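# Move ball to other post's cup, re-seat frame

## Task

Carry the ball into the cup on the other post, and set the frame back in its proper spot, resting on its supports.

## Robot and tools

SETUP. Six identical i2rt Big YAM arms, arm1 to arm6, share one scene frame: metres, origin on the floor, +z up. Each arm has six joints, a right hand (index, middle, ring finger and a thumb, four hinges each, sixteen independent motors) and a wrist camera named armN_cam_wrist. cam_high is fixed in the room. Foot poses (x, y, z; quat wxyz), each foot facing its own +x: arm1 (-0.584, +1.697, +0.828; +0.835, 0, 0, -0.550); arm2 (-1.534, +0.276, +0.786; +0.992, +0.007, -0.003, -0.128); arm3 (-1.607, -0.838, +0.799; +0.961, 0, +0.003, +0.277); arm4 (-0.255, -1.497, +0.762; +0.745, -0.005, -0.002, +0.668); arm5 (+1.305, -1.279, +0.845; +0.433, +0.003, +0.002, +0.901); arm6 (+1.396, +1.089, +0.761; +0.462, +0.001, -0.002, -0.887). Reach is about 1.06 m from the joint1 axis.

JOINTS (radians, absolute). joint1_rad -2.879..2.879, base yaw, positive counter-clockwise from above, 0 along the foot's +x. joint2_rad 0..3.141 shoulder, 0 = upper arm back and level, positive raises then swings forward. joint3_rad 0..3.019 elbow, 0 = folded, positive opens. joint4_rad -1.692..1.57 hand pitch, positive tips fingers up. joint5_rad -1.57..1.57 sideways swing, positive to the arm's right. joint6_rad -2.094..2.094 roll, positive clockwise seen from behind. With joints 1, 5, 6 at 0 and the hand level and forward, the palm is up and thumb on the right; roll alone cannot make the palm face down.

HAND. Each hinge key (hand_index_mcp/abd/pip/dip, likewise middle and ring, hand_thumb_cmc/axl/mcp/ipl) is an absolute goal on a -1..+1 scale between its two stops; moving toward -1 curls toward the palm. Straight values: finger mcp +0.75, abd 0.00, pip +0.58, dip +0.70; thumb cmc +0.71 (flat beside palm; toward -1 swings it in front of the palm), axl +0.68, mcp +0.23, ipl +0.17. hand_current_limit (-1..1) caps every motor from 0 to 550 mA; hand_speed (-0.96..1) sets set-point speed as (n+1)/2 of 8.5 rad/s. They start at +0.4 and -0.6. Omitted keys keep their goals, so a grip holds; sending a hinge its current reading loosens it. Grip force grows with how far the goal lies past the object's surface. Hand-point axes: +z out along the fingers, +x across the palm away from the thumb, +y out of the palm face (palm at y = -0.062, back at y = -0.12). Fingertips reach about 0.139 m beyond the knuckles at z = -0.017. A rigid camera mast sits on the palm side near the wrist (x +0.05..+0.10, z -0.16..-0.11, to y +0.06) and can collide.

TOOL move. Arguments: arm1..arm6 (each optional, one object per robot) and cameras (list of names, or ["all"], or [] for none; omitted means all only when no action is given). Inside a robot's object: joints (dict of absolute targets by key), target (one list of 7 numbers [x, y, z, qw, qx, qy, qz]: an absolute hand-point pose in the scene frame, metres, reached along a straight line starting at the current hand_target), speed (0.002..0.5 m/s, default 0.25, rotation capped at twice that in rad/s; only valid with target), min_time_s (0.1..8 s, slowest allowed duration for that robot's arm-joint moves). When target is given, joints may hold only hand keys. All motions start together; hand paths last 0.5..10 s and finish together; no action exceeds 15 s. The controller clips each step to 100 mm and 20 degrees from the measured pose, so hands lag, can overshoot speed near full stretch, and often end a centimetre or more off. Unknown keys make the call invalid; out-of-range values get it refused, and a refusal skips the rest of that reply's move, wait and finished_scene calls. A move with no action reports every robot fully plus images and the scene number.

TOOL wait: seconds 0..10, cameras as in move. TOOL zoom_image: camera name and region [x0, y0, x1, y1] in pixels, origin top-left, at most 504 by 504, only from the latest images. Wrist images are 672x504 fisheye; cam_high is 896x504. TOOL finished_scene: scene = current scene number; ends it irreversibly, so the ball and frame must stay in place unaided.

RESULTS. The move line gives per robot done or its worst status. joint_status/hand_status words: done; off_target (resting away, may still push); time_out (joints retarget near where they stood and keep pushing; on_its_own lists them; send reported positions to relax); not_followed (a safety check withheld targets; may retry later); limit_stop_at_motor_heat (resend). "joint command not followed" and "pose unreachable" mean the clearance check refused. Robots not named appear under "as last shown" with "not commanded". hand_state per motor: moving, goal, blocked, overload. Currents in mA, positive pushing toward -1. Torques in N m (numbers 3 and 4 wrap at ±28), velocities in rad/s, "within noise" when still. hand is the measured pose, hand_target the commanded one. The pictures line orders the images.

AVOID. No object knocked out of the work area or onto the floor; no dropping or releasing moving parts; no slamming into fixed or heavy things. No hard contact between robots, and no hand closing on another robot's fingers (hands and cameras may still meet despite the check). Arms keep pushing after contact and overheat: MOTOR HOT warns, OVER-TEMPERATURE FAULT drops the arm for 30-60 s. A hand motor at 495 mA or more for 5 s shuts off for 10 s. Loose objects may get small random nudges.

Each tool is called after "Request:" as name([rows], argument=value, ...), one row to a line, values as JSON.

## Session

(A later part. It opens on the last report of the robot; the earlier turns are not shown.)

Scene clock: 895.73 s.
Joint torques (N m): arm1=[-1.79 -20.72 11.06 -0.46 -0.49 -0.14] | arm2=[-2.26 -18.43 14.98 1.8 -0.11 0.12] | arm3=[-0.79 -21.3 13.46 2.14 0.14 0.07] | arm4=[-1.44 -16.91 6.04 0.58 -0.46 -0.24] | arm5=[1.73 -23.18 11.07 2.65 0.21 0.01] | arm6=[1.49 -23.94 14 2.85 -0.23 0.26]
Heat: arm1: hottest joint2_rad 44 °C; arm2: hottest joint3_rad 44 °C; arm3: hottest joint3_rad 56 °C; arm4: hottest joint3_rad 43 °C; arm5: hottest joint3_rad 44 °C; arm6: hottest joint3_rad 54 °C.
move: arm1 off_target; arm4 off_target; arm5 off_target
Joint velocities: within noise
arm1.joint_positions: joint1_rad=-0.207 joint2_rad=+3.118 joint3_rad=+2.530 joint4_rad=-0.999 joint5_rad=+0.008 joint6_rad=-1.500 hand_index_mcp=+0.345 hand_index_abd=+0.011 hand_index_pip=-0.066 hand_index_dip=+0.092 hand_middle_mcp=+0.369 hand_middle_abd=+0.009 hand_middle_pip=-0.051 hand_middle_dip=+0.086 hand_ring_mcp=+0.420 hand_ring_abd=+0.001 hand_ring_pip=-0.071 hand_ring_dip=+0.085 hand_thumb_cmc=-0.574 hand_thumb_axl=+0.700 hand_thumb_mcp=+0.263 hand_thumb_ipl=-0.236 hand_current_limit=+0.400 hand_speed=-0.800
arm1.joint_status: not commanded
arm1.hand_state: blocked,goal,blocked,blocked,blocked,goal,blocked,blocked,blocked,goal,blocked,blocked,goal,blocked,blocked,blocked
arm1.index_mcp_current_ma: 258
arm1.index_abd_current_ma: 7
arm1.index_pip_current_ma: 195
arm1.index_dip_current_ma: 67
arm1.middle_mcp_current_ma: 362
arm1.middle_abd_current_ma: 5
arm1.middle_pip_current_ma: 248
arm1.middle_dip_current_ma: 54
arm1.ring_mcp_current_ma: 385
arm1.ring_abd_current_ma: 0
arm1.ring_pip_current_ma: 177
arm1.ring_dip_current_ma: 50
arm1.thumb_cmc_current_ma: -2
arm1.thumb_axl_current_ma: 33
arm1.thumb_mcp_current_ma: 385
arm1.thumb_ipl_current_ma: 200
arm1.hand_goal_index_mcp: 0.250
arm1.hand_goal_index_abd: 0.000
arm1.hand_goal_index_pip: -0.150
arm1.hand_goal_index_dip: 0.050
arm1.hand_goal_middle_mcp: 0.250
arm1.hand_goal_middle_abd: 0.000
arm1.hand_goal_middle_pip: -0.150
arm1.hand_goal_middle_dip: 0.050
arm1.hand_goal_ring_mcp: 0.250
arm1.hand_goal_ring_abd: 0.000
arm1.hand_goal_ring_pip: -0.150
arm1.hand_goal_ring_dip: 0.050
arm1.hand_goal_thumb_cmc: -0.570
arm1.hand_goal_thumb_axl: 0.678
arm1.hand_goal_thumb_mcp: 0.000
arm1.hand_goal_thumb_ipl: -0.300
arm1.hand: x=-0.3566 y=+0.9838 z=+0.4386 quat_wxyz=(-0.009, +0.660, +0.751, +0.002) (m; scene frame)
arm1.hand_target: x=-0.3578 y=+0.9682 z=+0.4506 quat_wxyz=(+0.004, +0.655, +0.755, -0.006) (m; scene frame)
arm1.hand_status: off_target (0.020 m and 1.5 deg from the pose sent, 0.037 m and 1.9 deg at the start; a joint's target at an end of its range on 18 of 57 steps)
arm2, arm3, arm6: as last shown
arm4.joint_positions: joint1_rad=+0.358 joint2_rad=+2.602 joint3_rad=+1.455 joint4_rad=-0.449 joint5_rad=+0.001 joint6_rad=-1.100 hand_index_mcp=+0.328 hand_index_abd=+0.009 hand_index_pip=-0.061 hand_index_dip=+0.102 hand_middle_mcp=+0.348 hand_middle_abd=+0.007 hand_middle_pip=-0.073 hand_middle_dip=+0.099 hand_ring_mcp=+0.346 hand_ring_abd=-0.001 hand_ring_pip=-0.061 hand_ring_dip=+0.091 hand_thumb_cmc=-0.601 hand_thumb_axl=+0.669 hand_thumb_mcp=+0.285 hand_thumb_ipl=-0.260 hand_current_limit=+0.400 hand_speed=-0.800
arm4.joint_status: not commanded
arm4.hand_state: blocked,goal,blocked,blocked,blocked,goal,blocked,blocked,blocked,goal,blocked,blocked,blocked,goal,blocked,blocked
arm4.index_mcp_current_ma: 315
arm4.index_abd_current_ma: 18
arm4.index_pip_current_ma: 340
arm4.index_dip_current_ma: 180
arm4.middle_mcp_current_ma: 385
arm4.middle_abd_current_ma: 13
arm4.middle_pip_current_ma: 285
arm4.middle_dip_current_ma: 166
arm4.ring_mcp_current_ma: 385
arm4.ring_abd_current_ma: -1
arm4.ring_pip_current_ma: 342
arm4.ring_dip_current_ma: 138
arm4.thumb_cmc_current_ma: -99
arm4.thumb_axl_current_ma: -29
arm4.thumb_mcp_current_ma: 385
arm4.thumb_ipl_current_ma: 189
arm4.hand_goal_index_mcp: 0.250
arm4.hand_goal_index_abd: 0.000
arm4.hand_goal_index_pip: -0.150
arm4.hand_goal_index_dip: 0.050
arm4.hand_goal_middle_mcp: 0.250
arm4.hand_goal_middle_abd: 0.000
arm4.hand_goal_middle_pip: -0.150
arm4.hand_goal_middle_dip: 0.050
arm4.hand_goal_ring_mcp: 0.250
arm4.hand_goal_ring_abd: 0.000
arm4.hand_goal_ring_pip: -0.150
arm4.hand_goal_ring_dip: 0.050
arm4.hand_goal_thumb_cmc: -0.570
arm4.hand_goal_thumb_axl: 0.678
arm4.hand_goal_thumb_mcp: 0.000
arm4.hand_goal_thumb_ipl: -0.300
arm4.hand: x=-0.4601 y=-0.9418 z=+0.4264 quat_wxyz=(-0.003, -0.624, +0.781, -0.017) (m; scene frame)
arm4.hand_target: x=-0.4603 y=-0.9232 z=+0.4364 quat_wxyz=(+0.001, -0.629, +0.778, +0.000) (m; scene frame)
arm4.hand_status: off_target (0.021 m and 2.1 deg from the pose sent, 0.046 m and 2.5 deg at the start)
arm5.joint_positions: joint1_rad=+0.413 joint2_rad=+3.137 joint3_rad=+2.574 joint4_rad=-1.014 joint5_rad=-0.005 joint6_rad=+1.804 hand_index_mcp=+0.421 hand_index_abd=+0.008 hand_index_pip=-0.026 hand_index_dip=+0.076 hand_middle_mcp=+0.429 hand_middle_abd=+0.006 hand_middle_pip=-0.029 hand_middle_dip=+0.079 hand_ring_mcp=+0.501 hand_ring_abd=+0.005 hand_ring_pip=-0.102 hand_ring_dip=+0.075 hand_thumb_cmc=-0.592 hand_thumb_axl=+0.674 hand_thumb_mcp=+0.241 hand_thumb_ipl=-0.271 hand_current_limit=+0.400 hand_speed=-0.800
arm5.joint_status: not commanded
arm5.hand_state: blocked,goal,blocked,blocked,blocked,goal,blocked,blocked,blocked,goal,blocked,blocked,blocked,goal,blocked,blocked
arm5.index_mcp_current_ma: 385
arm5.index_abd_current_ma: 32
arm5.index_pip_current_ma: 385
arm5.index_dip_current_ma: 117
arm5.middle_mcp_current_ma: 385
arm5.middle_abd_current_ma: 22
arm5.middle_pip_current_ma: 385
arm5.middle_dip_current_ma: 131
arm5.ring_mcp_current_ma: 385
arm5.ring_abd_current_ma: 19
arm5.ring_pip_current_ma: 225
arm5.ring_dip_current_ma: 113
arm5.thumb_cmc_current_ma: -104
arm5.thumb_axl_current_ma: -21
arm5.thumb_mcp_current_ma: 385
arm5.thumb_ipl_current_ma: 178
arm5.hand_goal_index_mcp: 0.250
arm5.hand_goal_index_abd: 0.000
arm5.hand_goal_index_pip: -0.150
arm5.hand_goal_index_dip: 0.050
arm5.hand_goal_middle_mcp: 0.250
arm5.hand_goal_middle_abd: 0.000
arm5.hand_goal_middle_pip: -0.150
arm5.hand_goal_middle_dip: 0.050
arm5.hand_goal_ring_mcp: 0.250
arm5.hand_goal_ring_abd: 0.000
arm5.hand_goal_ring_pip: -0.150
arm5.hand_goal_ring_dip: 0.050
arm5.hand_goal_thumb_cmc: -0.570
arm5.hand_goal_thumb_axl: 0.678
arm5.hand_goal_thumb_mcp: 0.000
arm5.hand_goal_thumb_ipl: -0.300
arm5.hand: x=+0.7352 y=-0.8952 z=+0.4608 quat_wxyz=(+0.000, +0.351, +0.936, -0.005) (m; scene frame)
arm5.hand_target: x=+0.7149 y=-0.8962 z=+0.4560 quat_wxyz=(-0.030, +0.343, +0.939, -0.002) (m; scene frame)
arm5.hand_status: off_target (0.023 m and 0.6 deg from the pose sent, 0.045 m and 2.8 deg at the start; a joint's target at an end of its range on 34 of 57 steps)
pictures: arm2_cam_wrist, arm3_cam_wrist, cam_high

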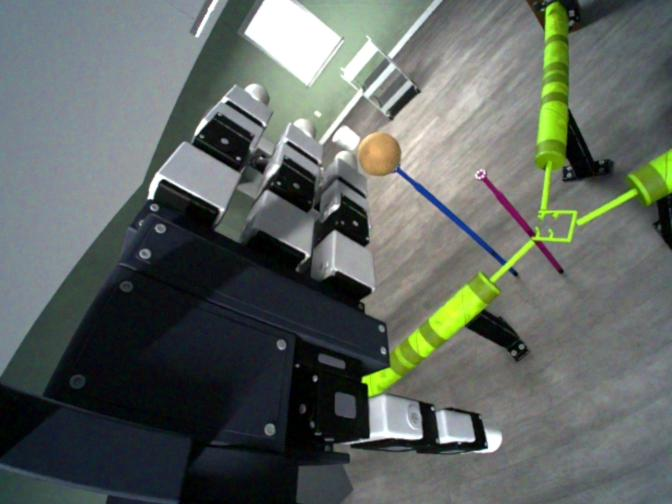

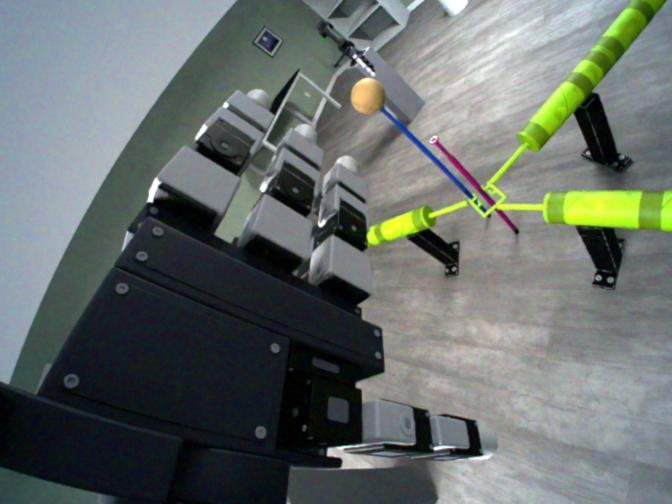

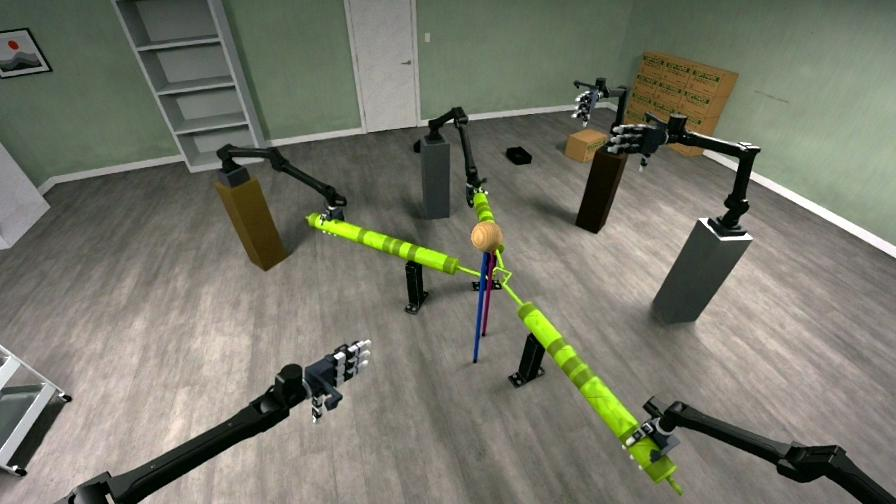

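Request:
zoom_image(camera="cam_high", region=[300, 180, 700, 500])

Request:
move(arm1={"target": [-0.3575, 0.967, 0.444, 0, 0.6534, 0.7570, 0], "speed": 0.04}, arm4={"target": [-0.4540, -0.923, 0.430, 0, -0.6286, 0.7777, 0], "speed": 0.04}, arm5={"joints": {"joint2_rad": 3.141, "joint3_rad": 2.535}, "min_time_s": 2}, cameras=["cam_high", "arm3_cam_wrist"])

Scaled by 1.260 from the camera's 896x504 image, which has a finer 1280x720 frame.

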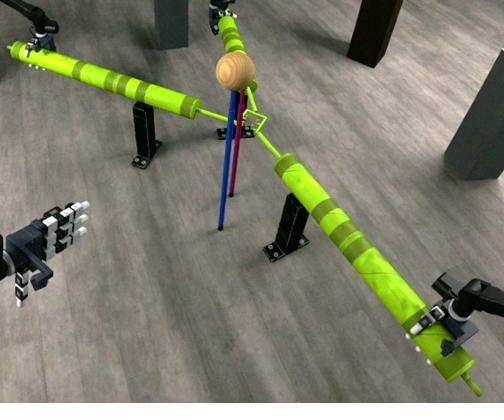

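Scene clock: 902.67 s.
Joint torques (N m): arm1=[-1.79 -20.84 9.66 0.16 -0.61 -0.08] | arm2=[-2.26 -18.49 14.99 1.78 -0.11 0.13] | arm3=[-0.85 -21.3 13.46 2.14 0.14 0.08] | arm4=[-2.02 -17.44 6.13 0.54 -0.48 -0.34] | arm5=[1.79 -24.12 8.32 0.79 0.28 0.05] | arm6=[1.49 -23.94 14 2.84 -0.23 0.26]
Heat: arm1: hottest joint2_rad 43 °C; arm2: hottest joint3_rad 44 °C; arm3: hottest joint3_rad 56 °C; arm4: hottest joint3_rad 43 °C; arm5: hottest joint3_rad 44 °C; arm6: hottest joint3_rad 54 °C.
move: arm1 off_target; arm4 off_target; arm5 done
Joint velocities: within noise
arm1.joint_positions: joint1_rad=-0.207 joint2_rad=+3.118 joint3_rad=+2.530 joint4_rad=-0.981 joint5_rad=+0.014 joint6_rad=-1.500 hand_index_mcp=+0.345 hand_index_abd=+0.003 hand_index_pip=-0.066 hand_index_dip=+0.095 hand_middle_mcp=+0.365 hand_middle_abd=+0.001 hand_middle_pip=-0.051 hand_middle_dip=+0.086 hand_ring_mcp=+0.406 hand_ring_abd=-0.006 hand_ring_pip=-0.071 hand_ring_dip=+0.082 hand_thumb_cmc=-0.561 hand_thumb_axl=+0.699 hand_thumb_mcp=+0.263 hand_thumb_ipl=-0.241 hand_current_limit=+0.400 hand_speed=-0.800
arm1.joint_status: not commanded
arm1.hand_state: blocked,goal,blocked,blocked,blocked,goal,blocked,blocked,blocked,goal,blocked,blocked,goal,blocked,blocked,blocked
arm1.index_mcp_current_ma: 258
arm1.index_abd_current_ma: 1
arm1.index_pip_current_ma: 195
arm1.index_dip_current_ma: 76
arm1.middle_mcp_current_ma: 345
arm1.middle_abd_current_ma: 0
arm1.middle_pip_current_ma: 248
arm1.middle_dip_current_ma: 54
arm1.ring_mcp_current_ma: 385
arm1.ring_abd_current_ma: -2
arm1.ring_pip_current_ma: 177
arm1.ring_dip_current_ma: 45
arm1.thumb_cmc_current_ma: 6
arm1.thumb_axl_current_ma: 32
arm1.thumb_mcp_current_ma: 385
arm1.thumb_ipl_current_ma: 178
arm1.hand_goal_index_mcp: 0.250
arm1.hand_goal_index_abd: 0.000
arm1.hand_goal_index_pip: -0.150
arm1.hand_goal_index_dip: 0.050
arm1.hand_goal_middle_mcp: 0.250
arm1.hand_goal_middle_abd: 0.000
arm1.hand_goal_middle_pip: -0.150
arm1.hand_goal_middle_dip: 0.050
arm1.hand_goal_ring_mcp: 0.250
arm1.hand_goal_ring_abd: 0.000
arm1.hand_goal_ring_pip: -0.150
arm1.hand_goal_ring_dip: 0.050
arm1.hand_goal_thumb_cmc: -0.570
arm1.hand_goal_thumb_axl: 0.678
arm1.hand_goal_thumb_mcp: 0.000
arm1.hand_goal_thumb_ipl: -0.300
arm1.hand: x=-0.3566 y=+0.9791 z=+0.4387 quat_wxyz=(-0.003, +0.660, +0.751, -0.006) (m; scene frame)
arm1.hand_target: x=-0.3578 y=+0.9682 z=+0.4447 quat_wxyz=(+0.009, +0.657, +0.754, -0.011) (m; scene frame)
arm1.hand_status: off_target (0.013 m and 1.3 deg from the pose sent, 0.017 m and 1.5 deg at the start; a joint's target at an end of its range on 65 of 68 steps)
arm2, arm3, arm6: as last shown
arm4.joint_positions: joint1_rad=+0.354 joint2_rad=+2.619 joint3_rad=+1.455 joint4_rad=-0.439 joint5_rad=+0.002 joint6_rad=-1.099 hand_index_mcp=+0.327 hand_index_abd=+0.009 hand_index_pip=-0.061 hand_index_dip=+0.102 hand_middle_mcp=+0.348 hand_middle_abd=+0.008 hand_middle_pip=-0.073 hand_middle_dip=+0.099 hand_ring_mcp=+0.346 hand_ring_abd=+0.000 hand_ring_pip=-0.061 hand_ring_dip=+0.092 hand_thumb_cmc=-0.606 hand_thumb_axl=+0.669 hand_thumb_mcp=+0.287 hand_thumb_ipl=-0.260 hand_current_limit=+0.400 hand_speed=-0.800
arm4.joint_status: not commanded
arm4.hand_state: blocked,goal,blocked,blocked,blocked,goal,blocked,blocked,blocked,goal,blocked,blocked,blocked,goal,blocked,blocked
arm4.index_mcp_current_ma: 308
arm4.index_abd_current_ma: 18
arm4.index_pip_current_ma: 340
arm4.index_dip_current_ma: 179
arm4.middle_mcp_current_ma: 385
arm4.middle_abd_current_ma: 15
arm4.middle_pip_current_ma: 285
arm4.middle_dip_current_ma: 166
arm4.ring_mcp_current_ma: 385
arm4.ring_abd_current_ma: 0
arm4.ring_pip_current_ma: 342
arm4.ring_dip_current_ma: 139
arm4.thumb_cmc_current_ma: -119
arm4.thumb_axl_current_ma: -29
arm4.thumb_mcp_current_ma: 385
arm4.thumb_ipl_current_ma: 189
arm4.hand_goal_index_mcp: 0.250
arm4.hand_goal_index_abd: 0.000
arm4.hand_goal_index_pip: -0.150
arm4.hand_goal_index_dip: 0.050
arm4.hand_goal_middle_mcp: 0.250
arm4.hand_goal_middle_abd: 0.000
arm4.hand_goal_middle_pip: -0.150
arm4.hand_goal_middle_dip: 0.050
arm4.hand_goal_ring_mcp: 0.250
arm4.hand_goal_ring_abd: 0.000
arm4.hand_goal_ring_pip: -0.150
arm4.hand_goal_ring_dip: 0.050
arm4.hand_goal_thumb_cmc: -0.570
arm4.hand_goal_thumb_axl: 0.678
arm4.hand_goal_thumb_mcp: 0.000
arm4.hand_goal_thumb_ipl: -0.300
arm4.hand: x=-0.4564 y=-0.9460 z=+0.4174 quat_wxyz=(-0.004, -0.623, +0.782, -0.020) (m; scene frame)
arm4.hand_target: x=-0.4537 y=-0.9235 z=+0.4304 quat_wxyz=(+0.001, -0.628, +0.778, +0.000) (m; scene frame)
arm4.hand_status: off_target (0.026 m and 2.5 deg from the pose sent, 0.020 m and 2.1 deg at the start)
arm5.joint_positions: joint1_rad=+0.413 joint2_rad=+3.137 joint3_rad=+2.534 joint4_rad=-0.973 joint5_rad=-0.007 joint6_rad=+1.800 hand_index_mcp=+0.420 hand_index_abd=+0.004 hand_index_pip=-0.028 hand_index_dip=+0.076 hand_middle_mcp=+0.429 hand_middle_abd=+0.001 hand_middle_pip=-0.029 hand_middle_dip=+0.079 hand_ring_mcp=+0.501 hand_ring_abd=+0.001 hand_ring_pip=-0.102 hand_ring_dip=+0.076 hand_thumb_cmc=-0.593 hand_thumb_axl=+0.674 hand_thumb_mcp=+0.241 hand_thumb_ipl=-0.271 hand_current_limit=+0.400 hand_speed=-0.800
arm5.joint_status: all done
arm5.hand_state: blocked,goal,blocked,blocked,blocked,goal,blocked,blocked,blocked,goal,blocked,blocked,blocked,goal,blocked,blocked
arm5.index_mcp_current_ma: 385
arm5.index_abd_current_ma: 14
arm5.index_pip_current_ma: 385
arm5.index_dip_current_ma: 117
arm5.middle_mcp_current_ma: 385
arm5.middle_abd_current_ma: 4
arm5.middle_pip_current_ma: 385
arm5.middle_dip_current_ma: 133
arm5.ring_mcp_current_ma: 385
arm5.ring_abd_current_ma: 2
arm5.ring_pip_current_ma: 226
arm5.ring_dip_current_ma: 119
arm5.thumb_cmc_current_ma: -107
arm5.thumb_axl_current_ma: -22
arm5.thumb_mcp_current_ma: 385
arm5.thumb_ipl_current_ma: 178
arm5.hand_goal_index_mcp: 0.250
arm5.hand_goal_index_abd: 0.000
arm5.hand_goal_index_pip: -0.150
arm5.hand_goal_index_dip: 0.050
arm5.hand_goal_middle_mcp: 0.250
arm5.hand_goal_middle_abd: 0.000
arm5.hand_goal_middle_pip: -0.150
arm5.hand_goal_middle_dip: 0.050
arm5.hand_goal_ring_mcp: 0.250
arm5.hand_goal_ring_abd: 0.000
arm5.hand_goal_ring_pip: -0.150
arm5.hand_goal_ring_dip: 0.050
arm5.hand_goal_thumb_cmc: -0.570
arm5.hand_goal_thumb_axl: 0.678
arm5.hand_goal_thumb_mcp: 0.000
arm5.hand_goal_thumb_ipl: -0.300
arm5.hand: x=+0.7421 y=-0.8990 z=+0.4478 quat_wxyz=(-0.001, +0.349, +0.937, -0.006) (m; scene frame)
arm5.hand_target: x=+0.7370 y=-0.9073 z=+0.4451 quat_wxyz=(-0.002, +0.343, +0.939, -0.005) (m; scene frame)
arm5.hand_status: not commanded
pictures: arm3_cam_wrist, cam_high

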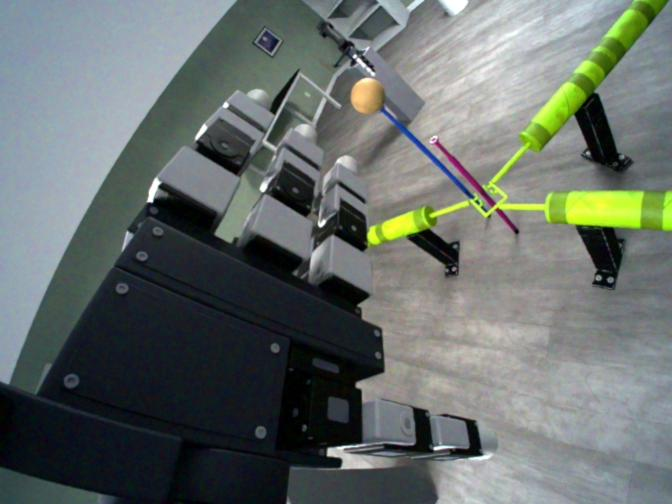

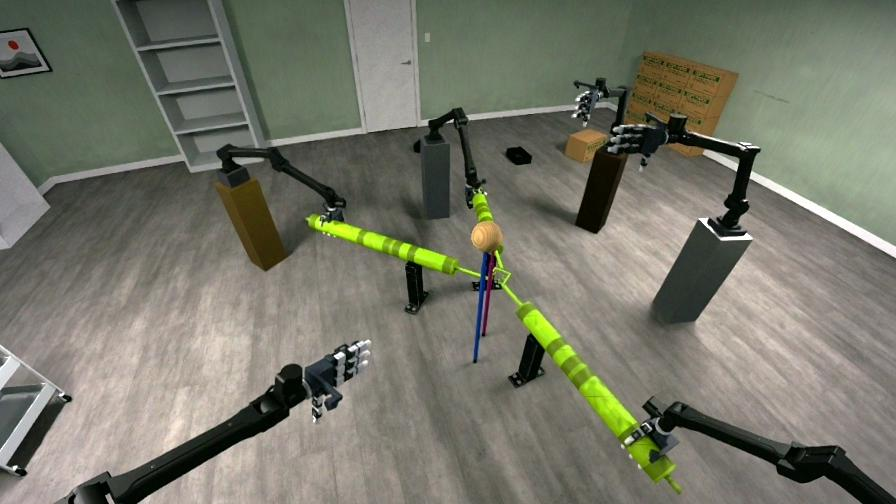

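Request:
move(arm1={"joints": {"hand_thumb_mcp": 0.226, "hand_thumb_ipl": 0.168, "hand_index_mcp": 0.45, "hand_middle_mcp": 0.45, "hand_ring_mcp": 0.5}}, arm4={"joints": {"hand_thumb_mcp": 0.226, "hand_thumb_ipl": 0.168, "hand_index_mcp": 0.45, "hand_middle_mcp": 0.45, "hand_ring_mcp": 0.5}}, arm5={"joints": {"hand_thumb_mcp": 0.226, "hand_thumb_ipl": 0.168, "hand_index_mcp": 0.5, "hand_middle_mcp": 0.5, "hand_ring_mcp": 0.55}})

Request:
move(arm1={"joints": {"hand_thumb_cmc": 0.714, "hand_index_mcp": 0.754, "hand_middle_mcp": 0.754, "hand_ring_mcp": 0.754, "hand_index_pip": 0.576, "hand_middle_pip": 0.576, "hand_ring_pip": 0.576, "hand_index_dip": 0.696, "hand_middle_dip": 0.696, "hand_ring_dip": 0.696}}, arm4={"joints": {"hand_thumb_cmc": 0.714, "hand_index_mcp": 0.754, "hand_middle_mcp": 0.754, "hand_ring_mcp": 0.754, "hand_index_pip": 0.576, "hand_middle_pip": 0.576, "hand_ring_pip": 0.576, "hand_index_dip": 0.696, "hand_middle_dip": 0.696, "hand_ring_dip": 0.696}}, arm5={"joints": {"hand_thumb_cmc": 0.714, "hand_index_mcp": 0.754, "hand_middle_mcp": 0.754, "hand_ring_mcp": 0.754, "hand_index_pip": 0.576, "hand_middle_pip": 0.576, "hand_ring_pip": 0.576, "hand_index_dip": 0.696, "hand_middle_dip": 0.696, "hand_ring_dip": 0.696}}, cameras=["cam_high", "arm1_cam_wrist", "arm4_cam_wrist", "arm5_cam_wrist"])

Scene clock: 911.97 s.
Joint torques (N m): arm1=[-1.79 -20.84 9.66 0.03 -0.46 -0.07] | arm2=[-2.26 -18.43 14.98 1.8 -0.11 0.13] | arm3=[-0.79 -21.36 13.48 2.17 0.14 0.07] | arm4=[-1.61 -17.32 6.17 0.47 -0.09 -0.24] | arm5=[1.79 -24.06 8.64 0.79 0.17 0.04] | arm6=[1.49 -23.94 14 2.85 -0.23 0.26]
Heat: arm1: hottest joint2_rad 43 °C; arm2: hottest joint3_rad 44 °C; arm3: hottest joint3_rad 56 °C; arm4: hottest joint3_rad 43 °C; arm5: hottest joint3_rad 43 °C; arm6: hottest joint3_rad 54 °C.
move: arm1 off_target; arm4 done; arm5 done
Joint velocities: within noise
arm1.joint_positions: joint1_rad=-0.207 joint2_rad=+3.118 joint3_rad=+2.530 joint4_rad=-0.978 joint5_rad=+0.011 joint6_rad=-1.502 hand_index_mcp=+0.462 hand_index_abd=+0.003 hand_index_pip=-0.107 hand_index_dip=+0.088 hand_middle_mcp=+0.476 hand_middle_abd=+0.001 hand_middle_pip=-0.100 hand_middle_dip=+0.084 hand_ring_mcp=+0.510 hand_ring_abd=+0.000 hand_ring_pip=-0.111 hand_ring_dip=+0.078 hand_thumb_cmc=-0.567 hand_thumb_axl=+0.680 hand_thumb_mcp=+0.224 hand_thumb_ipl=+0.163 hand_current_limit=+0.400 hand_speed=-0.800
arm1.joint_status: hand_middle_mcp off_target (ended at +0.476, target +0.450); the others done
arm1.hand_state: goal,goal,blocked,blocked,blocked,goal,blocked,blocked,goal,goal,blocked,blocked,goal,goal,goal,goal
arm1.index_mcp_current_ma: 11
arm1.index_abd_current_ma: 1
arm1.index_pip_current_ma: 70
arm1.index_dip_current_ma: 58
arm1.middle_mcp_current_ma: 36
arm1.middle_abd_current_ma: 0
arm1.middle_pip_current_ma: 86
arm1.middle_dip_current_ma: 48
arm1.ring_mcp_current_ma: 8
arm1.ring_abd_current_ma: 0
arm1.ring_pip_current_ma: 59
arm1.ring_dip_current_ma: 36
arm1.thumb_cmc_current_ma: 1
arm1.thumb_axl_current_ma: 1
arm1.thumb_mcp_current_ma: -1
arm1.thumb_ipl_current_ma: -3
arm1.hand_goal_index_mcp: 0.450
arm1.hand_goal_index_abd: 0.000
arm1.hand_goal_index_pip: -0.150
arm1.hand_goal_index_dip: 0.050
arm1.hand_goal_middle_mcp: 0.450
arm1.hand_goal_middle_abd: 0.000
arm1.hand_goal_middle_pip: -0.150
arm1.hand_goal_middle_dip: 0.050
arm1.hand_goal_ring_mcp: 0.500
arm1.hand_goal_ring_abd: 0.000
arm1.hand_goal_ring_pip: -0.150
arm1.hand_goal_ring_dip: 0.050
arm1.hand_goal_thumb_cmc: -0.570
arm1.hand_goal_thumb_axl: 0.678
arm1.hand_goal_thumb_mcp: 0.226
arm1.hand_goal_thumb_ipl: 0.168
arm1.on_its_own: hand_index_pip moved -0.041 toward your old target -0.150; hand_middle_pip moved -0.049 toward your old target -0.150; hand_ring_pip moved -0.041 toward your old target -0.150
arm1.hand: x=-0.3559 y=+0.9787 z=+0.4390 quat_wxyz=(-0.001, +0.660, +0.751, -0.005) (m; scene frame)
arm1.hand_target: x=-0.3577 y=+0.9683 z=+0.4447 quat_wxyz=(+0.009, +0.657, +0.754, -0.011) (m; scene frame)
arm1.hand_status: not commanded
arm2, arm3, arm6: as last shown
arm4.joint_positions: joint1_rad=+0.353 joint2_rad=+2.619 joint3_rad=+1.455 joint4_rad=-0.439 joint5_rad=-0.008 joint6_rad=-1.110 hand_index_mcp=+0.457 hand_index_abd=+0.004 hand_index_pip=-0.112 hand_index_dip=+0.080 hand_middle_mcp=+0.462 hand_middle_abd=+0.004 hand_middle_pip=-0.102 hand_middle_dip=+0.086 hand_ring_mcp=+0.504 hand_ring_abd=+0.000 hand_ring_pip=-0.117 hand_ring_dip=+0.072 hand_thumb_cmc=-0.572 hand_thumb_axl=+0.676 hand_thumb_mcp=+0.224 hand_thumb_ipl=+0.164 hand_current_limit=+0.400 hand_speed=-0.800
arm4.joint_status: all done
arm4.hand_state: goal,goal,blocked,blocked,goal,goal,blocked,blocked,goal,goal,blocked,blocked,goal,goal,goal,goal
arm4.index_mcp_current_ma: 17
arm4.index_abd_current_ma: 7
arm4.index_pip_current_ma: 121
arm4.index_dip_current_ma: 94
arm4.middle_mcp_current_ma: 34
arm4.middle_abd_current_ma: 8
arm4.middle_pip_current_ma: 163
arm4.middle_dip_current_ma: 115
arm4.ring_mcp_current_ma: 9
arm4.ring_abd_current_ma: 0
arm4.ring_pip_current_ma: 103
arm4.ring_dip_current_ma: 64
arm4.thumb_cmc_current_ma: -5
arm4.thumb_axl_current_ma: -5
arm4.thumb_mcp_current_ma: -6
arm4.thumb_ipl_current_ma: -13
arm4.hand_goal_index_mcp: 0.450
arm4.hand_goal_index_abd: 0.000
arm4.hand_goal_index_pip: -0.150
arm4.hand_goal_index_dip: 0.050
arm4.hand_goal_middle_mcp: 0.450
arm4.hand_goal_middle_abd: 0.000
arm4.hand_goal_middle_pip: -0.150
arm4.hand_goal_middle_dip: 0.050
arm4.hand_goal_ring_mcp: 0.500
arm4.hand_goal_ring_abd: 0.000
arm4.hand_goal_ring_pip: -0.150
arm4.hand_goal_ring_dip: 0.050
arm4.hand_goal_thumb_cmc: -0.570
arm4.hand_goal_thumb_axl: 0.678
arm4.hand_goal_thumb_mcp: 0.226
arm4.hand_goal_thumb_ipl: 0.168
arm4.on_its_own: hand_index_pip moved -0.051 toward your old target -0.150; hand_index_dip moved -0.021 toward your old target +0.050; hand_middle_pip moved -0.029 toward your old target -0.150; hand_ring_pip moved -0.057 toward your old target -0.150
arm4.hand: x=-0.4579 y=-0.9472 z=+0.4179 quat_wxyz=(-0.009, -0.626, +0.779, -0.018) (m; scene frame)
arm4.hand_target: x=-0.4535 y=-0.9234 z=+0.4304 quat_wxyz=(+0.001, -0.628, +0.778, +0.000) (m; scene frame)
arm4.hand_status: not commanded
arm5.joint_positions: joint1_rad=+0.413 joint2_rad=+3.137 joint3_rad=+2.530 joint4_rad=-0.973 joint5_rad=-0.005 joint6_rad=+1.801 hand_index_mcp=+0.513 hand_index_abd=+0.002 hand_index_pip=-0.111 hand_index_dip=+0.075 hand_middle_mcp=+0.506 hand_middle_abd=+0.001 hand_middle_pip=-0.095 hand_middle_dip=+0.079 hand_ring_mcp=+0.557 hand_ring_abd=+0.001 hand_ring_pip=-0.132 hand_ring_dip=+0.063 hand_thumb_cmc=-0.573 hand_thumb_axl=+0.676 hand_thumb_mcp=+0.224 hand_thumb_ipl=+0.164 hand_current_limit=+0.400 hand_speed=-0.800
arm5.joint_status: all done
arm5.hand_state: goal,goal,blocked,blocked,goal,goal,blocked,blocked,goal,goal,goal,goal,goal,goal,goal,goal
arm5.index_mcp_current_ma: 62
arm5.index_abd_current_ma: 9
arm5.index_pip_current_ma: 182
arm5.index_dip_current_ma: 114
arm5.middle_mcp_current_ma: 29
arm5.middle_abd_current_ma: 2
arm5.middle_pip_current_ma: 257
arm5.middle_dip_current_ma: 133
arm5.ring_mcp_current_ma: 31
arm5.ring_abd_current_ma: 2
arm5.ring_pip_current_ma: 80
arm5.ring_dip_current_ma: 56
arm5.thumb_cmc_current_ma: -13
arm5.thumb_axl_current_ma: -12
arm5.thumb_mcp_current_ma: -12
arm5.thumb_ipl_current_ma: -21
arm5.hand_goal_index_mcp: 0.500
arm5.hand_goal_index_abd: 0.000
arm5.hand_goal_index_pip: -0.150
arm5.hand_goal_index_dip: 0.050
arm5.hand_goal_middle_mcp: 0.500
arm5.hand_goal_middle_abd: 0.000
arm5.hand_goal_middle_pip: -0.150
arm5.hand_goal_middle_dip: 0.050
arm5.hand_goal_ring_mcp: 0.550
arm5.hand_goal_ring_abd: 0.000
arm5.hand_goal_ring_pip: -0.150
arm5.hand_goal_ring_dip: 0.050
arm5.hand_goal_thumb_cmc: -0.570
arm5.hand_goal_thumb_axl: 0.678
arm5.hand_goal_thumb_mcp: 0.226
arm5.hand_goal_thumb_ipl: 0.168
arm5.on_its_own: hand_index_pip moved -0.082 toward your old target -0.150; hand_middle_pip moved -0.066 toward your old target -0.150; hand_ring_pip moved -0.031 to your old target -0.150
arm5.hand: x=+0.7441 y=-0.8996 z=+0.4468 quat_wxyz=(+0.001, +0.349, +0.937, -0.005) (m; scene frame)
arm5.hand_target: x=+0.7369 y=-0.9073 z=+0.4452 quat_wxyz=(-0.002, +0.343, +0.939, -0.005) (m; scene frame)
arm5.hand_status: not commanded
pictures: none

Scene clock: 914.27 s.
Joint torques (N m): arm1=[-1.79 -20.84 9.69 0.1 -0.23 -0.04] | arm2=[-2.2 -18.43 14.99 1.78 -0.11 0.13] | arm3=[-0.79 -21.3 13.45 2.15 0.14 0.07] | arm4=[-1.96 -17.14 5.93 0.44 0.02 -0.1] | arm5=[1.38 -24.12 8.68 0.76 0.03 0.03] | arm6=[1.49 -24 14.01 2.84 -0.22 0.26]
Heat: arm1: hottest joint2_rad 43 °C; arm2: hottest joint3_rad 44 °C; arm3: hottest joint3_rad 56 °C; arm4: hottest joint3_rad 43 °C; arm5: hottest joint3_rad 43 °C; arm6: hottest joint3_rad 54 °C.
move: arm1 done; arm4 done; arm5 done
Joint velocities: within noise
arm1.joint_positions: joint1_rad=-0.207 joint2_rad=+3.118 joint3_rad=+2.530 joint4_rad=-0.979 joint5_rad=+0.010 joint6_rad=-1.504 hand_index_mcp=+0.752 hand_index_abd=+0.003 hand_index_pip=+0.573 hand_index_dip=+0.693 hand_middle_mcp=+0.751 hand_middle_abd=+0.001 hand_middle_pip=+0.573 hand_middle_dip=+0.693 hand_ring_mcp=+0.751 hand_ring_abd=+0.000 hand_ring_pip=+0.572 hand_ring_dip=+0.693 hand_thumb_cmc=+0.711 hand_thumb_axl=+0.680 hand_thumb_mcp=+0.224 hand_thumb_ipl=+0.164 hand_current_limit=+0.400 hand_speed=-0.800
arm1.joint_status: all done
arm1.hand_state: goal,goal,goal,goal,goal,goal,goal,goal,goal,goal,goal,goal,goal,goal,goal,goal
arm1.index_mcp_current_ma: -1
arm1.index_abd_current_ma: 1
arm1.index_pip_current_ma: -1
arm1.index_dip_current_ma: -1
arm1.middle_mcp_current_ma: -1
arm1.middle_abd_current_ma: 0
arm1.middle_pip_current_ma: -1
arm1.middle_dip_current_ma: -1
arm1.ring_mcp_current_ma: -1
arm1.ring_abd_current_ma: 0
arm1.ring_pip_current_ma: -2
arm1.ring_dip_current_ma: -1
arm1.thumb_cmc_current_ma: -1
arm1.thumb_axl_current_ma: 1
arm1.thumb_mcp_current_ma: -1
arm1.thumb_ipl_current_ma: -3
arm1.hand_goal_index_mcp: 0.754
arm1.hand_goal_index_abd: 0.000
arm1.hand_goal_index_pip: 0.576
arm1.hand_goal_index_dip: 0.696
arm1.hand_goal_middle_mcp: 0.754
arm1.hand_goal_middle_abd: 0.000
arm1.hand_goal_middle_pip: 0.576
arm1.hand_goal_middle_dip: 0.696
arm1.hand_goal_ring_mcp: 0.754
arm1.hand_goal_ring_abd: 0.000
arm1.hand_goal_ring_pip: 0.576
arm1.hand_goal_ring_dip: 0.696
arm1.hand_goal_thumb_cmc: 0.714
arm1.hand_goal_thumb_axl: 0.678
arm1.hand_goal_thumb_mcp: 0.226
arm1.hand_goal_thumb_ipl: 0.168
arm1.hand: x=-0.3558 y=+0.9790 z=+0.4390 quat_wxyz=(-0.001, +0.659, +0.752, -0.005) (m; scene frame)
arm1.hand_target: x=-0.3578 y=+0.9683 z=+0.4447 quat_wxyz=(+0.009, +0.657, +0.754, -0.011) (m; scene frame)
arm1.hand_status: not commanded
arm2, arm3, arm6: as last shown
arm4.joint_positions: joint1_rad=+0.349 joint2_rad=+2.619 joint3_rad=+1.458 joint4_rad=-0.439 joint5_rad=-0.007 joint6_rad=-1.125 hand_index_mcp=+0.751 hand_index_abd=+0.003 hand_index_pip=+0.573 hand_index_dip=+0.693 hand_middle_mcp=+0.751 hand_middle_abd=+0.003 hand_middle_pip=+0.572 hand_middle_dip=+0.693 hand_ring_mcp=+0.751 hand_ring_abd=+0.000 hand_ring_pip=+0.572 hand_ring_dip=+0.693 hand_thumb_cmc=+0.711 hand_thumb_axl=+0.676 hand_thumb_mcp=+0.224 hand_thumb_ipl=+0.164 hand_current_limit=+0.400 hand_speed=-0.800
arm4.joint_status: all done
arm4.hand_state: goal,goal,goal,goal,goal,goal,goal,goal,goal,goal,goal,goal,goal,goal,goal,goal
arm4.index_mcp_current_ma: -6
arm4.index_abd_current_ma: 5
arm4.index_pip_current_ma: -7
arm4.index_dip_current_ma: -6
arm4.middle_mcp_current_ma: -7
arm4.middle_abd_current_ma: 5
arm4.middle_pip_current_ma: -7
arm4.middle_dip_current_ma: -6
arm4.ring_mcp_current_ma: -6
arm4.ring_abd_current_ma: 0
arm4.ring_pip_current_ma: -8
arm4.ring_dip_current_ma: -5
arm4.thumb_cmc_current_ma: -6
arm4.thumb_axl_current_ma: -5
arm4.thumb_mcp_current_ma: -6
arm4.thumb_ipl_current_ma: -12
arm4.hand_goal_index_mcp: 0.754
arm4.hand_goal_index_abd: 0.000
arm4.hand_goal_index_pip: 0.576
arm4.hand_goal_index_dip: 0.696
arm4.hand_goal_middle_mcp: 0.754
arm4.hand_goal_middle_abd: 0.000
arm4.hand_goal_middle_pip: 0.576
arm4.hand_goal_middle_dip: 0.696
arm4.hand_goal_ring_mcp: 0.754
arm4.hand_goal_ring_abd: 0.000
arm4.hand_goal_ring_pip: 0.576
arm4.hand_goal_ring_dip: 0.696
arm4.hand_goal_thumb_cmc: 0.714
arm4.hand_goal_thumb_axl: 0.678
arm4.hand_goal_thumb_mcp: 0.226
arm4.hand_goal_thumb_ipl: 0.168
arm4.hand: x=-0.4564 y=-0.9459 z=+0.4184 quat_wxyz=(-0.008, -0.631, +0.776, -0.017) (m; scene frame)
arm4.hand_target: x=-0.4537 y=-0.9235 z=+0.4303 quat_wxyz=(+0.001, -0.628, +0.778, +0.000) (m; scene frame)
arm4.hand_status: not commanded
arm5.joint_positions: joint1_rad=+0.418 joint2_rad=+3.137 joint3_rad=+2.530 joint4_rad=-0.973 joint5_rad=-0.006 joint6_rad=+1.802 hand_index_mcp=+0.752 hand_index_abd=+0.002 hand_index_pip=+0.572 hand_index_dip=+0.693 hand_middle_mcp=+0.752 hand_middle_abd=+0.001 hand_middle_pip=+0.572 hand_middle_dip=+0.693 hand_ring_mcp=+0.751 hand_ring_abd=+0.001 hand_ring_pip=+0.573 hand_ring_dip=+0.693 hand_thumb_cmc=+0.711 hand_thumb_axl=+0.676 hand_thumb_mcp=+0.224 hand_thumb_ipl=+0.164 hand_current_limit=+0.400 hand_speed=-0.800
arm5.joint_status: all done
arm5.hand_state: goal,goal,goal,goal,goal,goal,goal,goal,goal,goal,goal,goal,goal,goal,goal,goal
arm5.index_mcp_current_ma: -11
arm5.index_abd_current_ma: 6
arm5.index_pip_current_ma: -15
arm5.index_dip_current_ma: -12
arm5.middle_mcp_current_ma: -11
arm5.middle_abd_current_ma: 2
arm5.middle_pip_current_ma: -16
arm5.middle_dip_current_ma: -11
arm5.ring_mcp_current_ma: -12
arm5.ring_abd_current_ma: 2
arm5.ring_pip_current_ma: -13
arm5.ring_dip_current_ma: -12
arm5.thumb_cmc_current_ma: -13
arm5.thumb_axl_current_ma: -12
arm5.thumb_mcp_current_ma: -13
arm5.thumb_ipl_current_ma: -21
arm5.hand_goal_index_mcp: 0.754
arm5.hand_goal_index_abd: 0.000
arm5.hand_goal_index_pip: 0.576
arm5.hand_goal_index_dip: 0.696
arm5.hand_goal_middle_mcp: 0.754
arm5.hand_goal_middle_abd: 0.000
arm5.hand_goal_middle_pip: 0.576
arm5.hand_goal_middle_dip: 0.696
arm5.hand_goal_ring_mcp: 0.754
arm5.hand_goal_ring_abd: 0.000
arm5.hand_goal_ring_pip: 0.576
arm5.hand_goal_ring_dip: 0.696
arm5.hand_goal_thumb_cmc: 0.714
arm5.hand_goal_thumb_axl: 0.678
arm5.hand_goal_thumb_mcp: 0.226
arm5.hand_goal_thumb_ipl: 0.168
arm5.hand: x=+0.7423 y=-0.9025 z=+0.4467 quat_wxyz=(+0.001, +0.347, +0.938, -0.006) (m; scene frame)
arm5.hand_target: x=+0.7368 y=-0.9075 z=+0.4452 quat_wxyz=(-0.002, +0.343, +0.939, -0.005) (m; scene frame)
arm5.hand_status: not commanded
pictures: arm1_cam_wrist, arm4_cam_wrist, arm5_cam_wrist, cam_high

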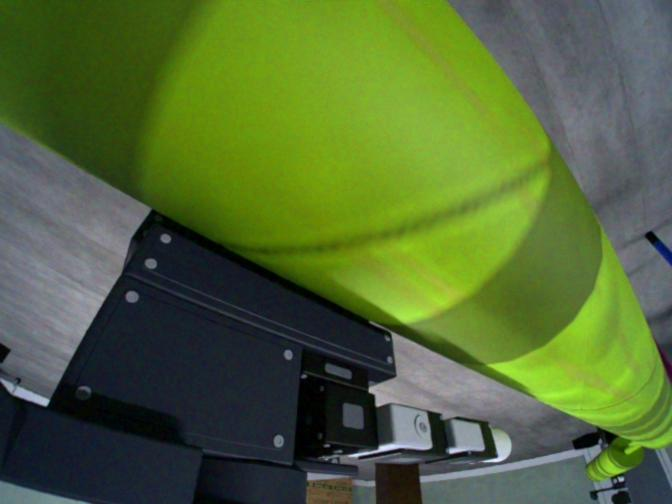

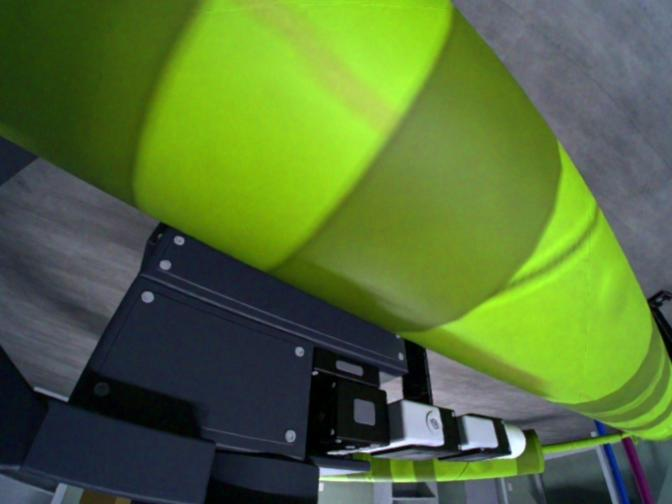

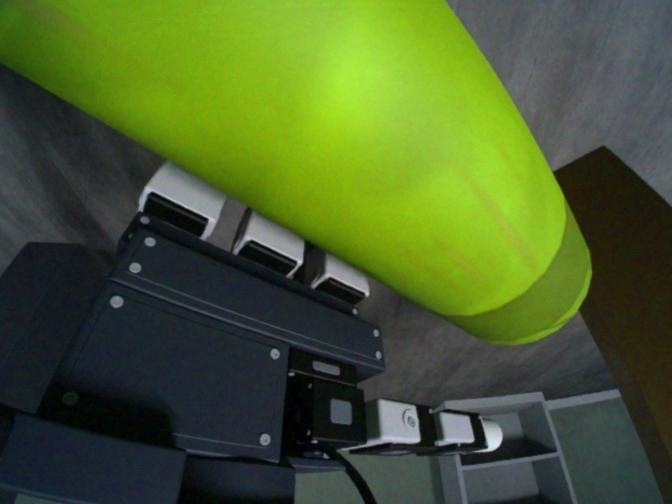

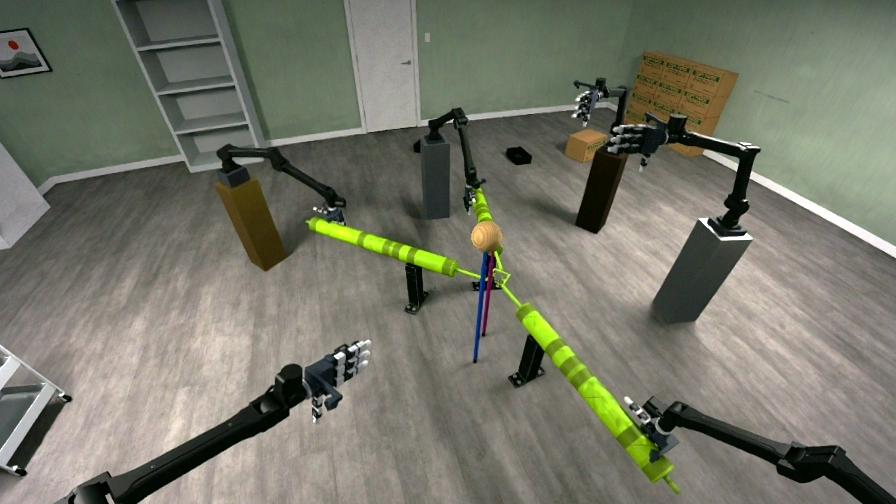

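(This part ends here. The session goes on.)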